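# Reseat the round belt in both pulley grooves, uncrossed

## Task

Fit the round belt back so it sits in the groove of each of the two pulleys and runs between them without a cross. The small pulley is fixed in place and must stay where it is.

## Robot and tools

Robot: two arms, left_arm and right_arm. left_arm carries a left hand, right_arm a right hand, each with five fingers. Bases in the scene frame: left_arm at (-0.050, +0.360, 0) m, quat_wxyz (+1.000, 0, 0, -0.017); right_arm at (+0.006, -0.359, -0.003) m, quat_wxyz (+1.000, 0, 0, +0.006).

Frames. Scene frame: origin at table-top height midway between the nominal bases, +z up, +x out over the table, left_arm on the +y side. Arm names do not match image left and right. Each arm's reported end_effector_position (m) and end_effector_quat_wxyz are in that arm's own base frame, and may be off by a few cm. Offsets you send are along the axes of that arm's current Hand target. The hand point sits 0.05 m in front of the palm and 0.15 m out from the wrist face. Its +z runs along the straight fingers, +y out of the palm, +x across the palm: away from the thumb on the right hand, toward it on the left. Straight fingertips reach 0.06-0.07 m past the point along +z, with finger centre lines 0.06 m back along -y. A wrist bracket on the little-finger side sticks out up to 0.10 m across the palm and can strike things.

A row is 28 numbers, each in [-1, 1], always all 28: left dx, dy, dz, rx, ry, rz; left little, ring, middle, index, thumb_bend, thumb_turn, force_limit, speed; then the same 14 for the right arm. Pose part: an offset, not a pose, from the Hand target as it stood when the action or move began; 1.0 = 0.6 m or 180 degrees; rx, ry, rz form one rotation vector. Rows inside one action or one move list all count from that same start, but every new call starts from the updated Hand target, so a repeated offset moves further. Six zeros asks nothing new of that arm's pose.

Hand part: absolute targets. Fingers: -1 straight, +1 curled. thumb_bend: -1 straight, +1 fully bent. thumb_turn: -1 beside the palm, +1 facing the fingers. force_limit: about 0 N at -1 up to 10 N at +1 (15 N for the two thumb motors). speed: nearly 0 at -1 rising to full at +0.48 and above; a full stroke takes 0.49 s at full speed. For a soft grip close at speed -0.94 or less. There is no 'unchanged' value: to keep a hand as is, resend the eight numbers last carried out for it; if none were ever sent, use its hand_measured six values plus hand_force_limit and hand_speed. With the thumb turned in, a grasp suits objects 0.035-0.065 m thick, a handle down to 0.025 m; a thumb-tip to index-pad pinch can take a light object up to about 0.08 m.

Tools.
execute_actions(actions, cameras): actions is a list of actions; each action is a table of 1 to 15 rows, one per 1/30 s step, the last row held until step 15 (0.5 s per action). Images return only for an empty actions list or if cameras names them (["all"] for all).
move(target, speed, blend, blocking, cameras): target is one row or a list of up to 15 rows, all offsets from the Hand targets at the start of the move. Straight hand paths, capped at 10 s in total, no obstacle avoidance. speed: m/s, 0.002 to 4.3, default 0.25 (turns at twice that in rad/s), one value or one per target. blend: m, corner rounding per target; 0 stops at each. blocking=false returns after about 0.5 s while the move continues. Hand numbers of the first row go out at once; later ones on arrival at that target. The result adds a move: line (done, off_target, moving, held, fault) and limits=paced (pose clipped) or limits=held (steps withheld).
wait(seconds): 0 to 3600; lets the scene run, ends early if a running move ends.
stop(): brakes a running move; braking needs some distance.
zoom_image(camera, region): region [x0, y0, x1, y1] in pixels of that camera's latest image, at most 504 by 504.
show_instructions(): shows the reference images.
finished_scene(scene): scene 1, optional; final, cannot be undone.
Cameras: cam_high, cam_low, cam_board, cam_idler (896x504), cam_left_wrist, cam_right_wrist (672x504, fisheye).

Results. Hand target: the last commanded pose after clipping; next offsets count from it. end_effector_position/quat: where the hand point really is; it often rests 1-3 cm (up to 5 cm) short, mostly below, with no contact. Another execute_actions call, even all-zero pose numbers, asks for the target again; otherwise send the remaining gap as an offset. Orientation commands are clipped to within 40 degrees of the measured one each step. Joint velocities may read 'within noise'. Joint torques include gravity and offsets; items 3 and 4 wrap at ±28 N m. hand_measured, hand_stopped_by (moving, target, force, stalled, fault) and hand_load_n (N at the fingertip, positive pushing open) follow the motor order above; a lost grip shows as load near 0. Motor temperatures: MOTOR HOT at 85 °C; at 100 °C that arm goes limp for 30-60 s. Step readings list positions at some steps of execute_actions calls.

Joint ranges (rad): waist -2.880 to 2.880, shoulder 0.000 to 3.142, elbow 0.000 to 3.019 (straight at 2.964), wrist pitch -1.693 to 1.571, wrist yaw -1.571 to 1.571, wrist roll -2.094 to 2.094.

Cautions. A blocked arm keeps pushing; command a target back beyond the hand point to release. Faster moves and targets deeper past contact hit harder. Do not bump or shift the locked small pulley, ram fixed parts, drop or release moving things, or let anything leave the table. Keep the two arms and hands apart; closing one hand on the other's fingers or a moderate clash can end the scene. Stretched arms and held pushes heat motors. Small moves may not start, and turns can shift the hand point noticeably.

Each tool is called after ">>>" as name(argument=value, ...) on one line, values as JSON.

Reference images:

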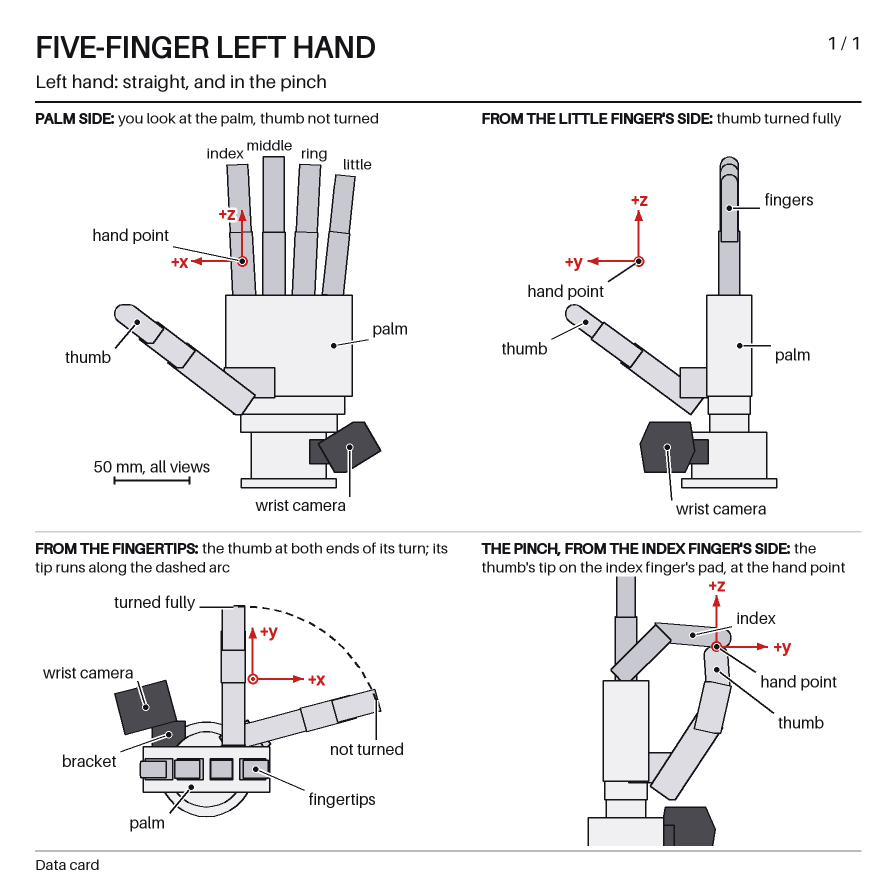

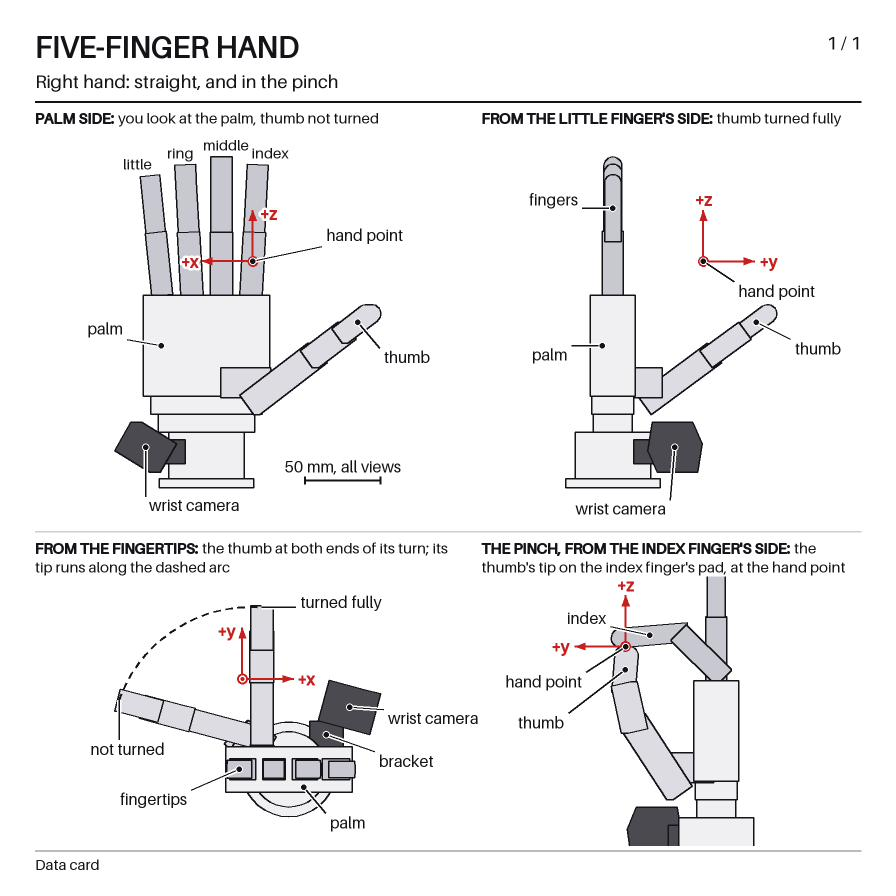

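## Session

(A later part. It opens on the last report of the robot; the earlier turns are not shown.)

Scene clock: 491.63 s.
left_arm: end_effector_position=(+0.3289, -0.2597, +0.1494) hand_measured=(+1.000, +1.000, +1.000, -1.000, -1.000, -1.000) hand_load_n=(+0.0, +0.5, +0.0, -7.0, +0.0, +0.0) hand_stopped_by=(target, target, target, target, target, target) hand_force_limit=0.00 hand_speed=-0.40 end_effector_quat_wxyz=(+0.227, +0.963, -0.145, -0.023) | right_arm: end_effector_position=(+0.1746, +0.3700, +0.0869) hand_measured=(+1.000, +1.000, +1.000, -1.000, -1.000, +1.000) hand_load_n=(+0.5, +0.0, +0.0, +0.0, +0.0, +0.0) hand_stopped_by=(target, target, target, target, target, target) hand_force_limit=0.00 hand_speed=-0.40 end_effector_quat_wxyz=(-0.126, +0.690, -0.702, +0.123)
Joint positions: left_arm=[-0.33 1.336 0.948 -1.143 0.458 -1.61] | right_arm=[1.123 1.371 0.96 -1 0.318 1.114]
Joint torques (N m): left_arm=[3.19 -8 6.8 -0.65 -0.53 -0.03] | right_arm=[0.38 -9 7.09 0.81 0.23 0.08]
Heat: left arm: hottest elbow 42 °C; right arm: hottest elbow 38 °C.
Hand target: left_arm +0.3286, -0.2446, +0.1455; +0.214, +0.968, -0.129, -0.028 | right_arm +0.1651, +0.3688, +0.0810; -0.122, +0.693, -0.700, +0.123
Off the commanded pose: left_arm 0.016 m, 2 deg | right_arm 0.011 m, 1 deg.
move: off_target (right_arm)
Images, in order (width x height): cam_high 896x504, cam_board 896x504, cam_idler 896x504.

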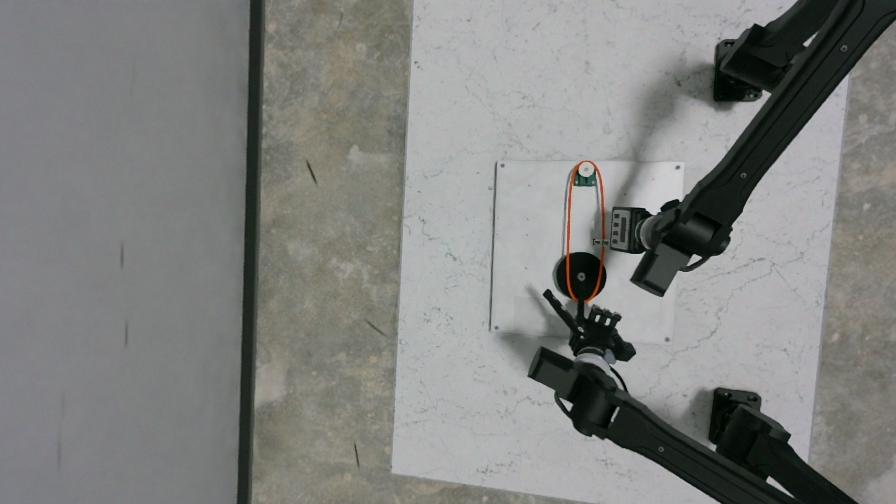

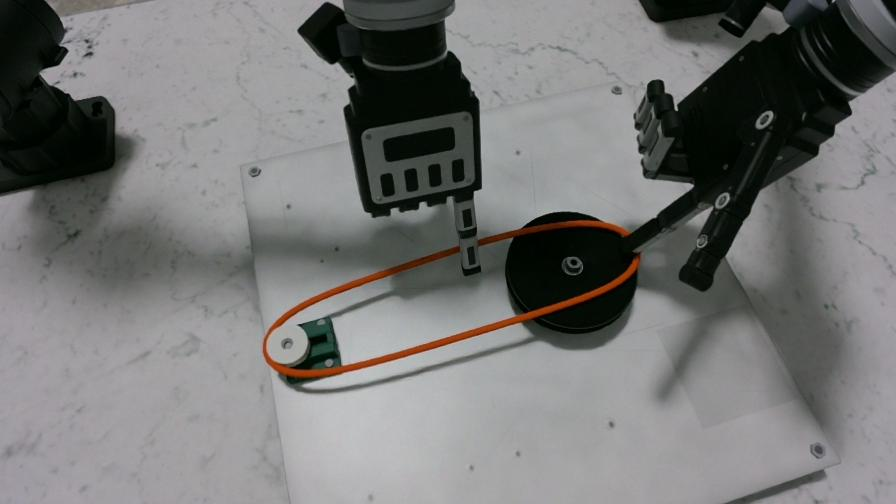

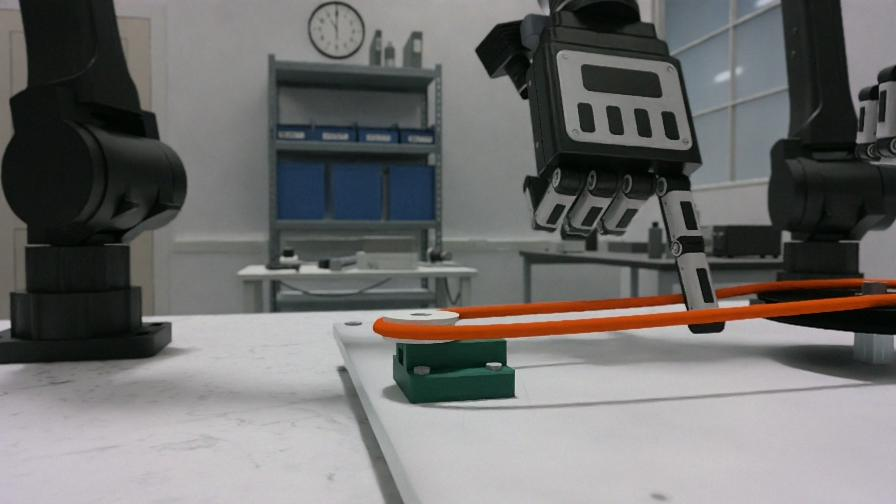

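>>> move(target=[0,0,0,0,0,0,1,1,1,-1,-1,-1,0,-0.4,0,0.0515,-0.024,0,0,0,1,1,1,-1,-1,1,0,-0.4], speed=0.04, cameras=["cam_board","cam_high","cam_idler"])

>>> zoom_image(camera="cam_idler", region=[600, 150, 896, 350])

>>> zoom_image(camera="cam_board", region=[380, 150, 680, 350])

>>> zoom_image(camera="cam_high", region=[540, 205, 660, 325])

Scene clock: 501.00 s.
left_arm: end_effector_position=(+0.3273, -0.2612, +0.1511) hand_measured=(+1.000, +1.000, +1.000, -1.000, -1.000, -1.000) hand_load_n=(+0.5, +0.0, +0.0, -10.0, +0.0, +0.0) hand_stopped_by=(target, target, target, target, target, target) hand_force_limit=0.00 hand_speed=-0.40 end_effector_quat_wxyz=(+0.232, +0.961, -0.148, -0.024) | right_arm: end_effector_position=(+0.1471, +0.3722, +0.0869) hand_measured=(+1.000, +1.000, +1.000, -1.000, -1.000, +1.000) hand_load_n=(+0.0, +0.0, +0.0, +0.5, +0.0, +0.0) hand_stopped_by=(target, target, target, target, target, target) hand_force_limit=0.00 hand_speed=-0.40 end_effector_quat_wxyz=(-0.129, +0.684, -0.707, +0.127)
Joint positions: left_arm=[-0.33 1.336 0.948 -1.146 0.47 -1.603] | right_arm=[1.199 1.349 0.94 -1.027 0.339 1.208]
Joint torques (N m): left_arm=[3.14 -8.12 6.79 -0.54 -1.03 -0.1] | right_arm=[1.08 -9.47 7.01 0.39 -0.13 -0.03]
Heat: left arm: hottest elbow 42 °C; right arm: hottest elbow 38 °C.
Hand target: left_arm +0.3286, -0.2446, +0.1454; +0.214, +0.968, -0.129, -0.028 | right_arm +0.1313, +0.3690, +0.0840; -0.122, +0.693, -0.700, +0.123
Off the commanded pose: left_arm 0.018 m, 3 deg | right_arm 0.016 m, 2 deg.
move: off_target (right_arm)
Images, in order (width x height): cam_high 896x504, cam_board 896x504, cam_idler 896x504.

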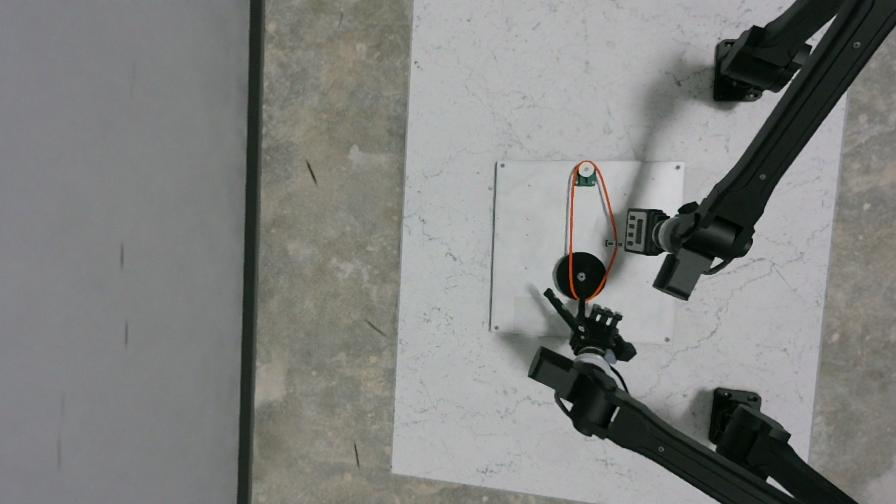

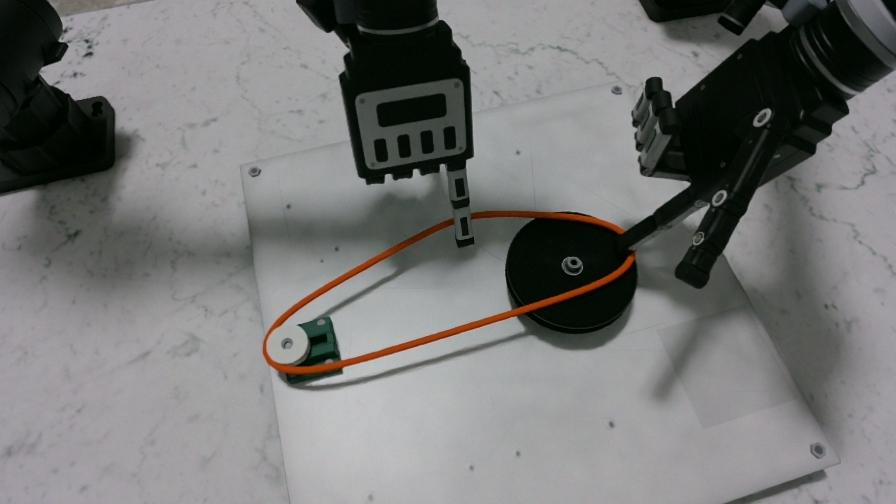

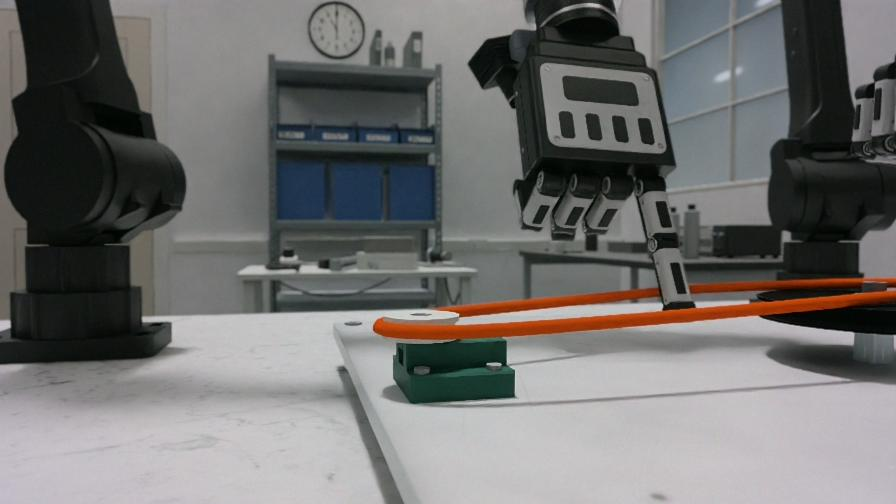

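Scaled by 1.703 from the camera's image (finer frame: 1280x720).

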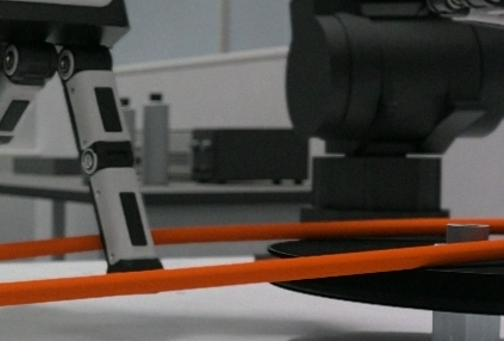

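Scaled by 1.680 from the camera's image (finer frame: 1280x720).

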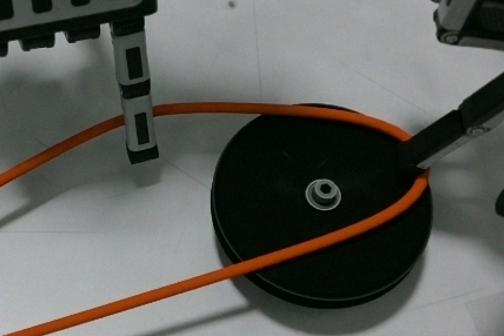

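Scaled by 4.200 from the camera's image (finer frame: 1280x720).

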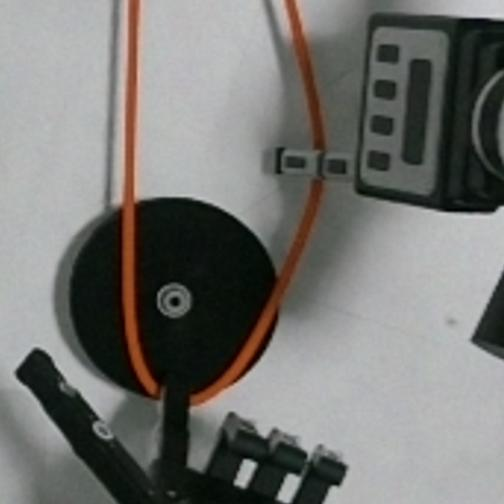

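>>> move(target=[[0.004,0.0115,0.0055,0,0,0,1,1,1,-1,-1,-1,0,-0.4,-0.008,0.0188,-0.0068,0,0,0,1,1,1,-1,-1,1,0,-0.4],[0.004,0.0115,0.0055,0,0,0,1,1,1,-1,-1,-1,0,-0.4,-0.055,0.0186,-0.0068,0,0,0,1,1,1,-1,-1,1,0,-0.4]], speed=0.04, cameras=["cam_board","cam_high","cam_idler","cam_low"])

>>> zoom_image(camera="cam_idler", region=[600, 150, 896, 350])

>>> zoom_image(camera="cam_board", region=[380, 150, 680, 350])

>>> zoom_image(camera="cam_high", region=[540, 205, 660, 325])

Scene clock: 530.23 s.
left_arm: end_effector_position=(+0.3286, -0.2554, +0.1459) hand_measured=(+1.000, +1.000, +1.000, -1.000, -1.000, -1.000) hand_load_n=(+0.0, +0.0, +0.0, +0.0, +0.0, +0.0) hand_stopped_by=(target, target, target, target, target, target) hand_force_limit=0.00 hand_speed=-0.40 end_effector_quat_wxyz=(+0.216, +0.966, -0.137, -0.025) | right_arm: end_effector_position=(+0.1237, +0.3860, +0.0784) hand_measured=(+1.000, +1.000, +1.000, -1.000, -1.000, +1.000) hand_load_n=(+0.0, +0.0, +0.0, +0.0, +0.0, +0.0) hand_stopped_by=(target, target, target, target, target, target) hand_force_limit=0.00 hand_speed=-0.40 end_effector_quat_wxyz=(-0.118, +0.691, -0.702, +0.128)
Joint positions: left_arm=[-0.329 1.332 0.943 -1.148 0.437 -1.625] | right_arm=[1.266 1.392 0.961 -1.047 0.338 1.266]
Joint torques (N m): left_arm=[1.32 -7.24 7.5 -0.14 0.29 -0.1] | right_arm=[0.38 -7.36 11.19 0.43 0.15 0.04]
Heat: left arm: hottest elbow 42 °C; right arm: hottest elbow 38 °C.
Hand target: left_arm +0.3290, -0.2526, +0.1453; +0.214, +0.968, -0.129, -0.028 | right_arm +0.1196, +0.4022, +0.0838; -0.122, +0.693, -0.700, +0.123
Off the commanded pose: left_arm 0.003 m, 1 deg | right_arm 0.017 m, 1 deg.
move: off_target (right_arm)
Images, in order (width x height): cam_high 896x504, cam_low 896x504, cam_board 896x504, cam_idler 896x504.

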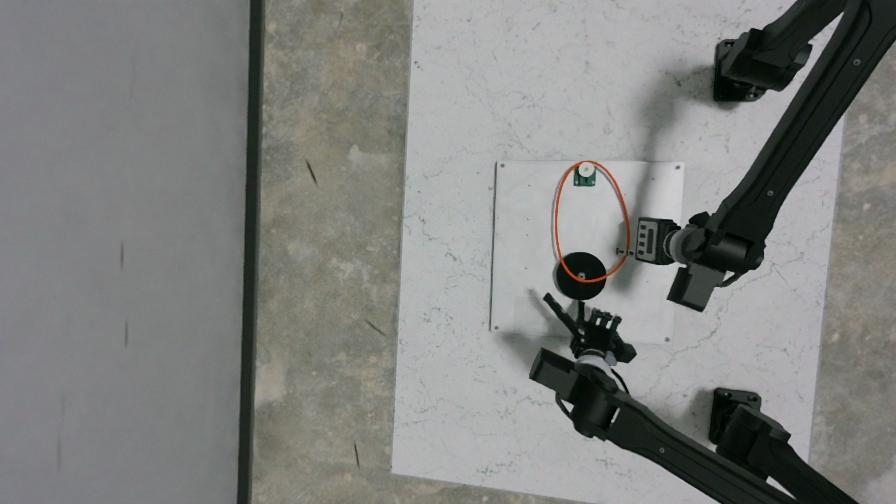

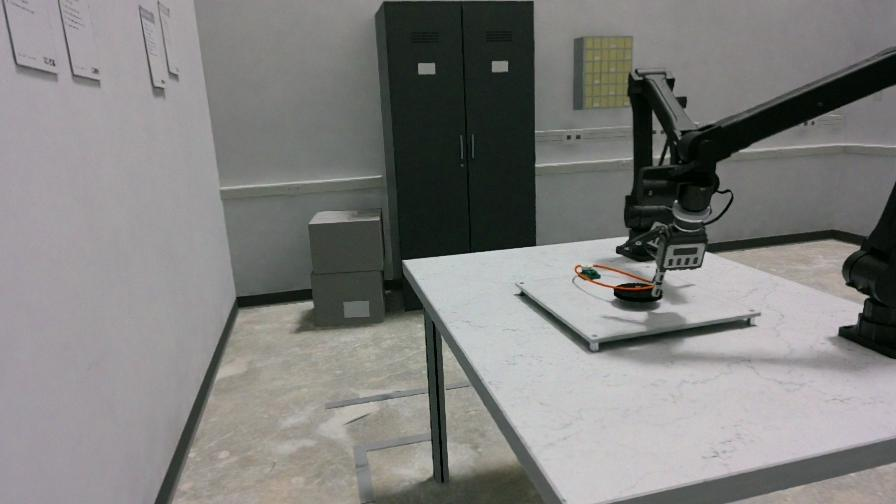

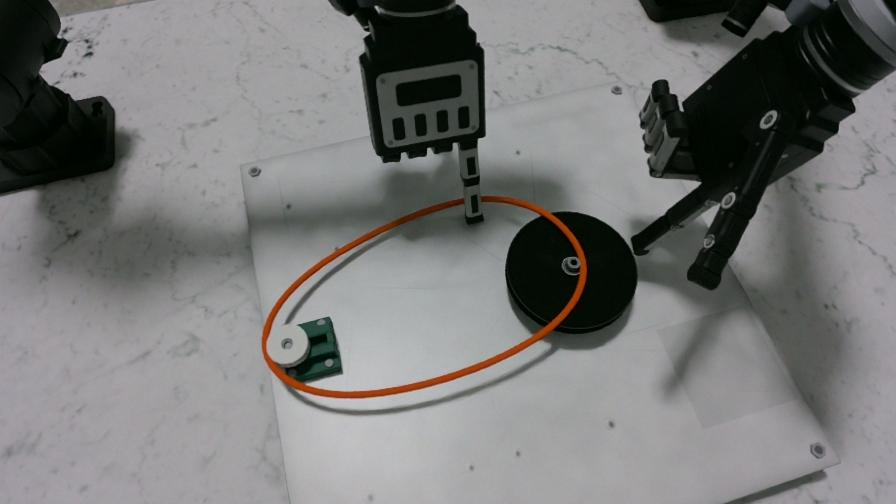

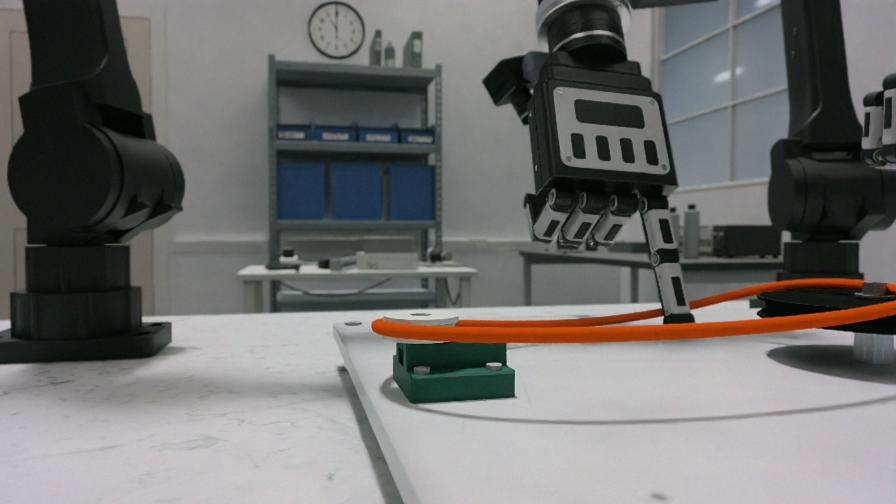

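Scaled by 1.703 from the camera's image (finer frame: 1280x720).

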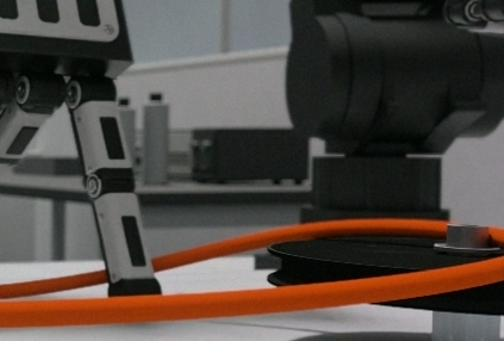

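Scaled by 1.680 from the camera's image (finer frame: 1280x720).

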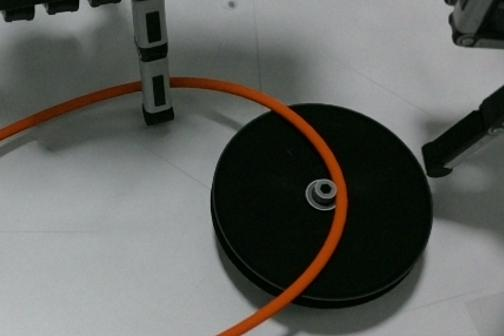

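Scaled by 4.200 from the camera's image (finer frame: 1280x720).

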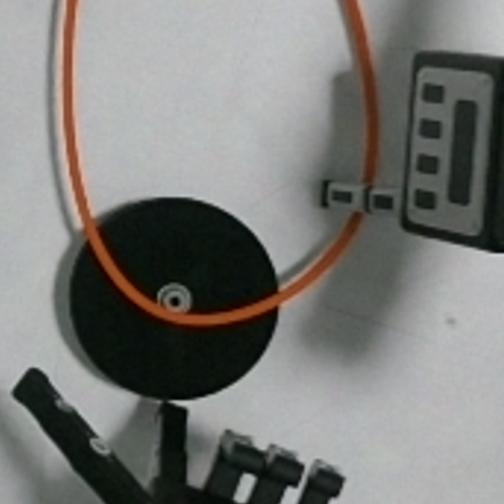

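>>> move(target=[-0.0198,-0.0368,-0.0722,0,0,0,1,1,1,-1,-1,-1,0,-0.4,-0.0668,-0.0238,-0.0162,0,0,0,1,1,1,-1,-1,1,0,-0.4], speed=0.05, cameras=["cam_board","cam_high","cam_idler","cam_low"])

>>> zoom_image(camera="cam_idler", region=[600, 150, 896, 350])

>>> zoom_image(camera="cam_board", region=[380, 150, 680, 350])

>>> zoom_image(camera="cam_high", region=[540, 205, 660, 325])

>>> zoom_image(camera="cam_low", region=[560, 220, 700, 320])

Scene clock: 559.83 s.
left_arm: end_effector_position=(+0.3169, -0.2129, +0.1586) hand_measured=(+1.000, +1.000, +1.000, -1.000, -1.000, -1.000) hand_load_n=(+0.0, +0.0, +0.0, +0.0, +0.0, +0.0) hand_stopped_by=(target, target, target, target, target, target) hand_force_limit=0.00 hand_speed=-0.40 end_effector_quat_wxyz=(+0.213, +0.968, -0.123, -0.047) | right_arm: end_effector_position=(+0.1338, +0.4221, +0.0904) hand_measured=(+1.000, +1.000, +1.000, -1.000, -1.000, +1.000) hand_load_n=(+0.5, +0.0, +0.0, +0.0, +0.0, +0.0) hand_stopped_by=(target, target, target, target, target, target) hand_force_limit=0.00 hand_speed=-0.40 end_effector_quat_wxyz=(-0.113, +0.692, -0.701, +0.131)
Joint positions: left_arm=[-0.221 1.289 0.943 -1.284 0.436 -1.525] | right_arm=[1.268 1.482 1.09 -1.099 0.338 1.268]
Joint torques (N m): left_arm=[1.44 -7.18 10.07 -0.43 0.31 0.06] | right_arm=[0.44 -8.7 11.84 0.5 0.15 0.04]
Heat: left arm: hottest elbow 42 °C; right arm: hottest elbow 38 °C.
Hand target: left_arm +0.3276, -0.2125, +0.1753; +0.214, +0.968, -0.129, -0.028 | right_arm +0.1301, +0.4421, +0.0979; -0.122, +0.693, -0.700, +0.123
Off the commanded pose: left_arm 0.020 m, 2 deg | right_arm 0.022 m, 1 deg.
move: off_target (left_arm, right_arm)
Images, in order (width x height): cam_high 896x504, cam_low 896x504, cam_board 896x504, cam_idler 896x504.

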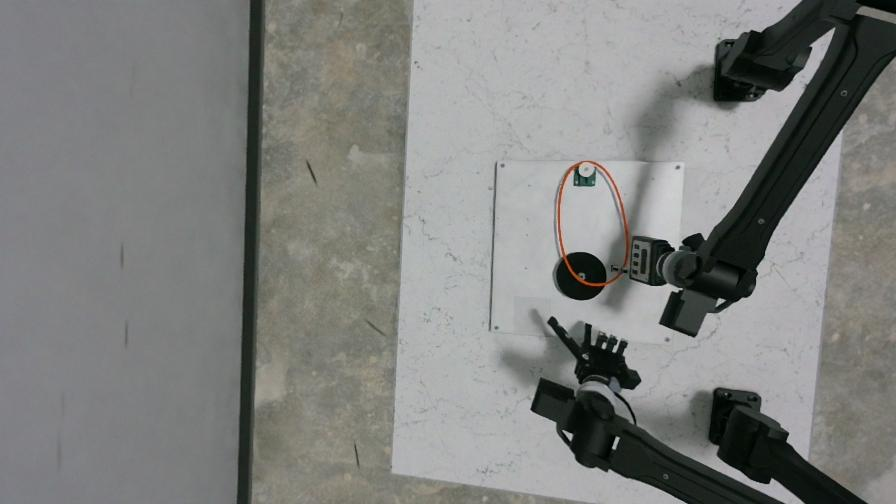

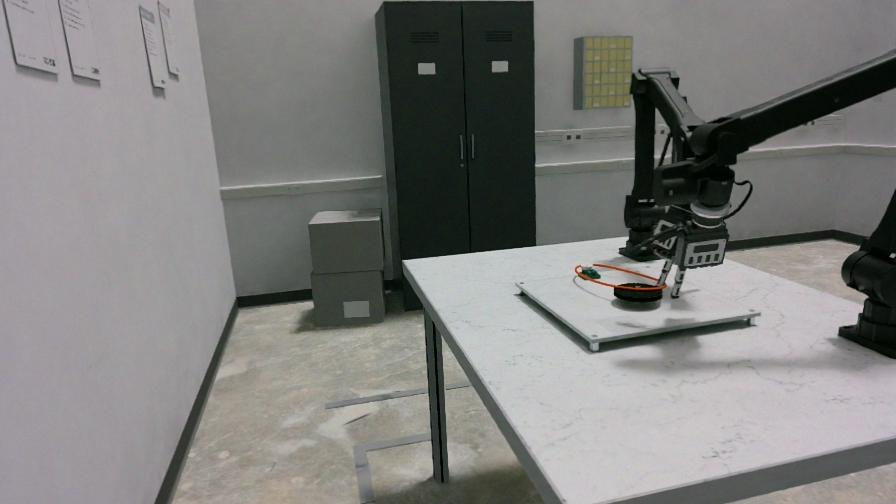

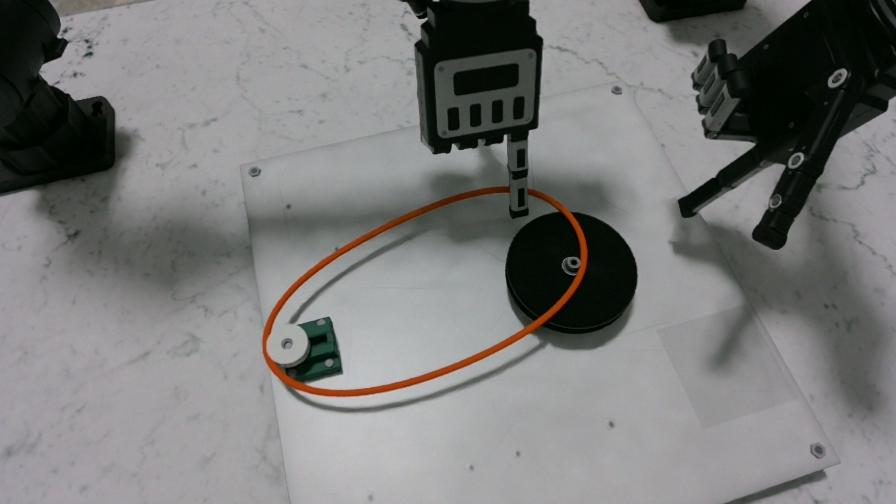

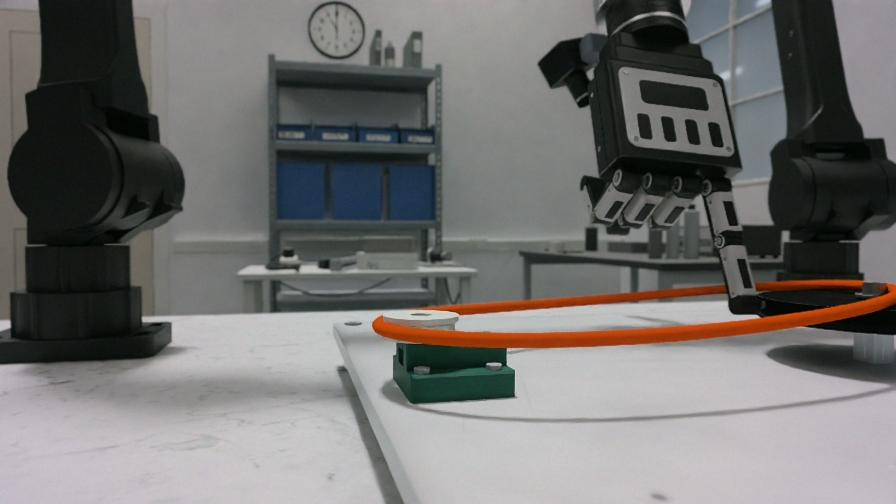

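Scaled by 1.703 from the camera's image (finer frame: 1280x720).

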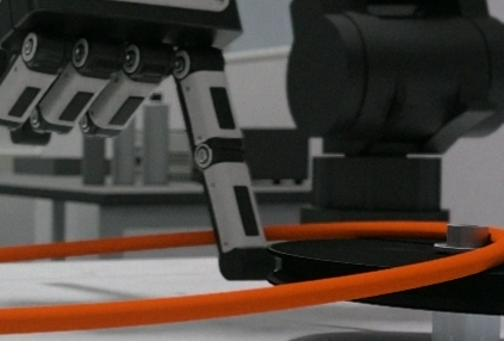

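Scaled by 1.680 from the camera's image (finer frame: 1280x720).

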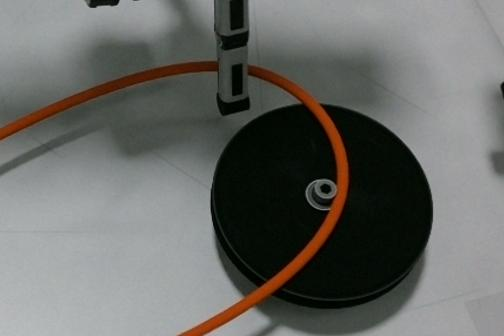

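Scaled by 4.200 from the camera's image (finer frame: 1280x720).

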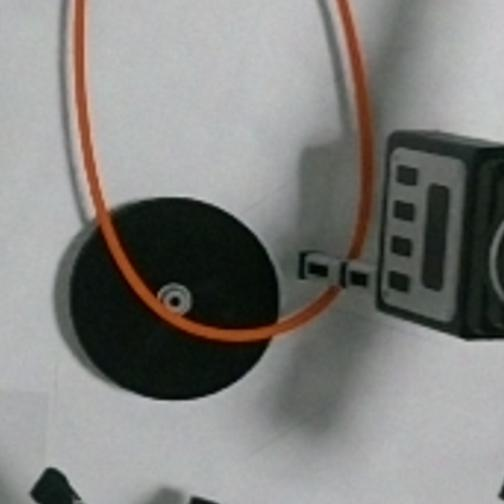

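Scaled by 3.600 from the camera's image (finer frame: 1280x720).

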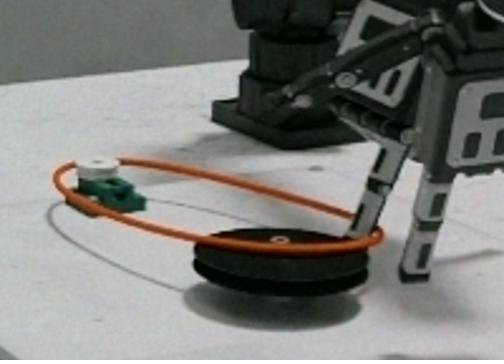

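>>> move(target=[0,0,0,0,0,0,1,1,1,-1,-1,-1,0,-0.4,-0.0633,-0.0142,0.0052,0,0,0,1,1,1,-1,-1,1,0,-0.4], speed=0.05, cameras=["cam_board","cam_high","cam_idler","cam_low"])

>>> zoom_image(camera="cam_idler", region=[600, 150, 896, 350])

>>> zoom_image(camera="cam_board", region=[380, 150, 680, 350])

>>> zoom_image(camera="cam_high", region=[540, 205, 660, 325])

>>> zoom_image(camera="cam_low", region=[560, 220, 700, 320])

Scene clock: 584.83 s.
left_arm: end_effector_position=(+0.3169, -0.2129, +0.1587) hand_measured=(+1.000, +1.000, +1.000, -1.000, -1.000, -1.000) hand_load_n=(+0.5, +0.0, +0.0, +0.0, +0.0, +0.0) hand_stopped_by=(target, target, target, target, target, target) hand_force_limit=0.00 hand_speed=-0.40 end_effector_quat_wxyz=(+0.213, +0.968, -0.124, -0.047) | right_arm: end_effector_position=(+0.1436, +0.4565, +0.0910) hand_measured=(+1.000, +1.000, +1.000, -1.000, -1.000, +1.000) hand_load_n=(+0.0, +0.0, +0.0, +0.0, +0.0, +0.0) hand_stopped_by=(target, target, target, target, target, target) hand_force_limit=0.00 hand_speed=-0.40 end_effector_quat_wxyz=(-0.110, +0.692, -0.701, +0.132)
Joint positions: left_arm=[-0.221 1.289 0.943 -1.284 0.436 -1.524] | right_arm=[1.27 1.575 1.199 -1.122 0.338 1.271]
Joint torques (N m): left_arm=[1.38 -7.18 10.09 -0.4 0.31 0.07] | right_arm=[0.56 -9.7 12.22 0.75 0.17 0.05]
Heat: left arm: hottest elbow 44 °C; right arm: hottest elbow 40 °C.
Hand target: left_arm +0.3276, -0.2125, +0.1753; +0.214, +0.968, -0.129, -0.028 | right_arm +0.1397, +0.4799, +0.0978; -0.122, +0.693, -0.700, +0.123
Off the commanded pose: left_arm 0.020 m, 2 deg | right_arm 0.025 m, 2 deg.
move: off_target (right_arm)
Images, in order (width x height): cam_high 896x504, cam_low 896x504, cam_board 896x504, cam_idler 896x504.

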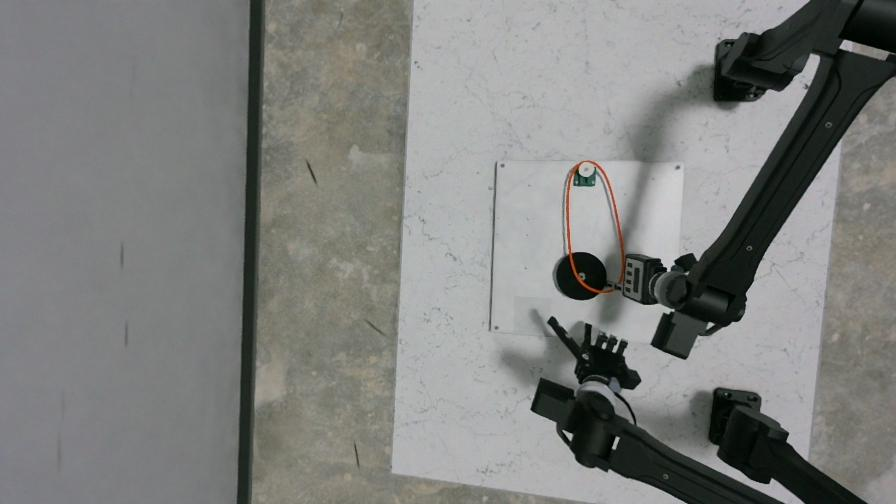

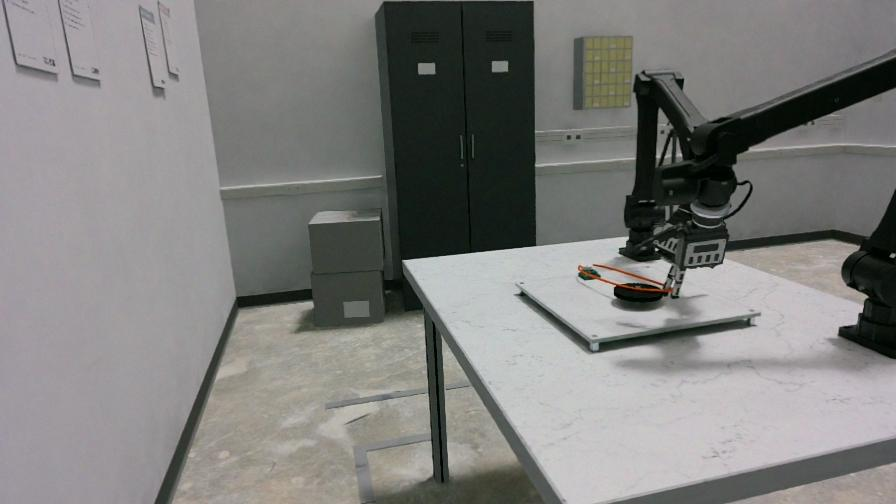

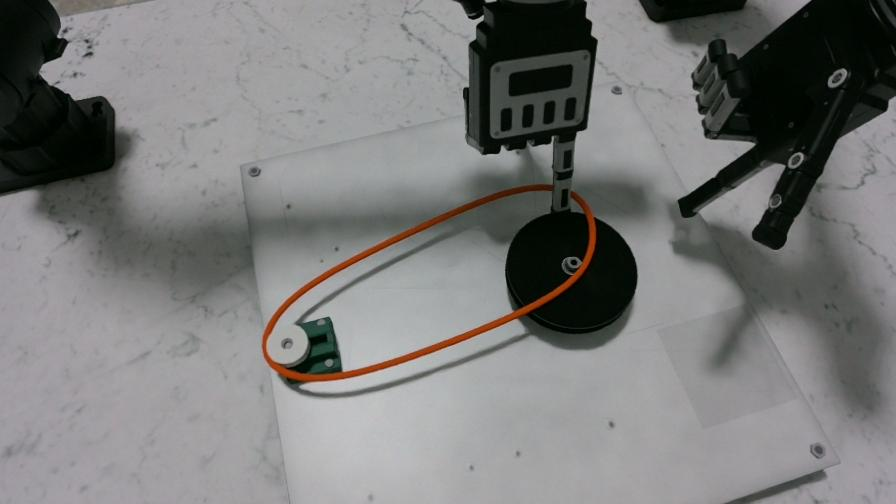

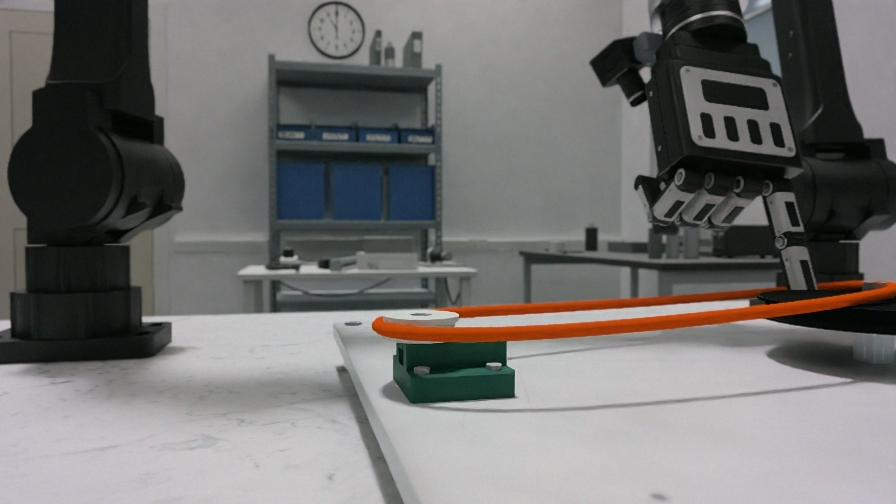

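Scaled by 1.703 from the camera's image (finer frame: 1280x720).

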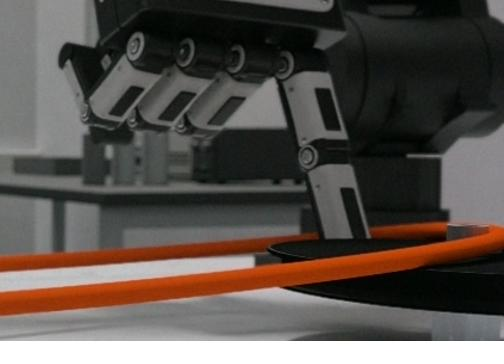

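Scaled by 1.680 from the camera's image (finer frame: 1280x720).

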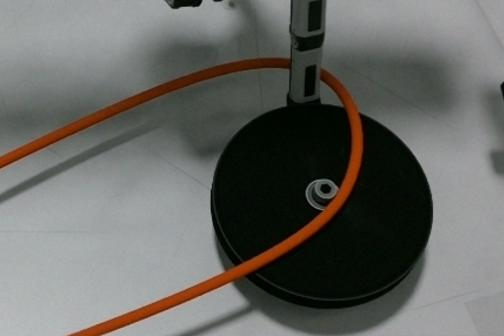

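Scaled by 4.200 from the camera's image (finer frame: 1280x720).

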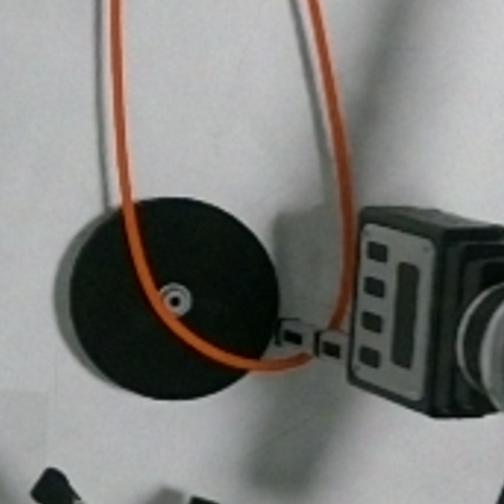

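Scaled by 3.600 from the camera's image (finer frame: 1280x720).

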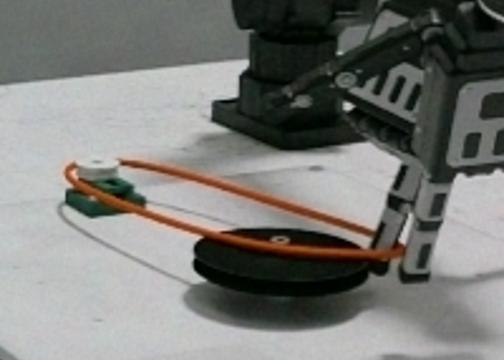

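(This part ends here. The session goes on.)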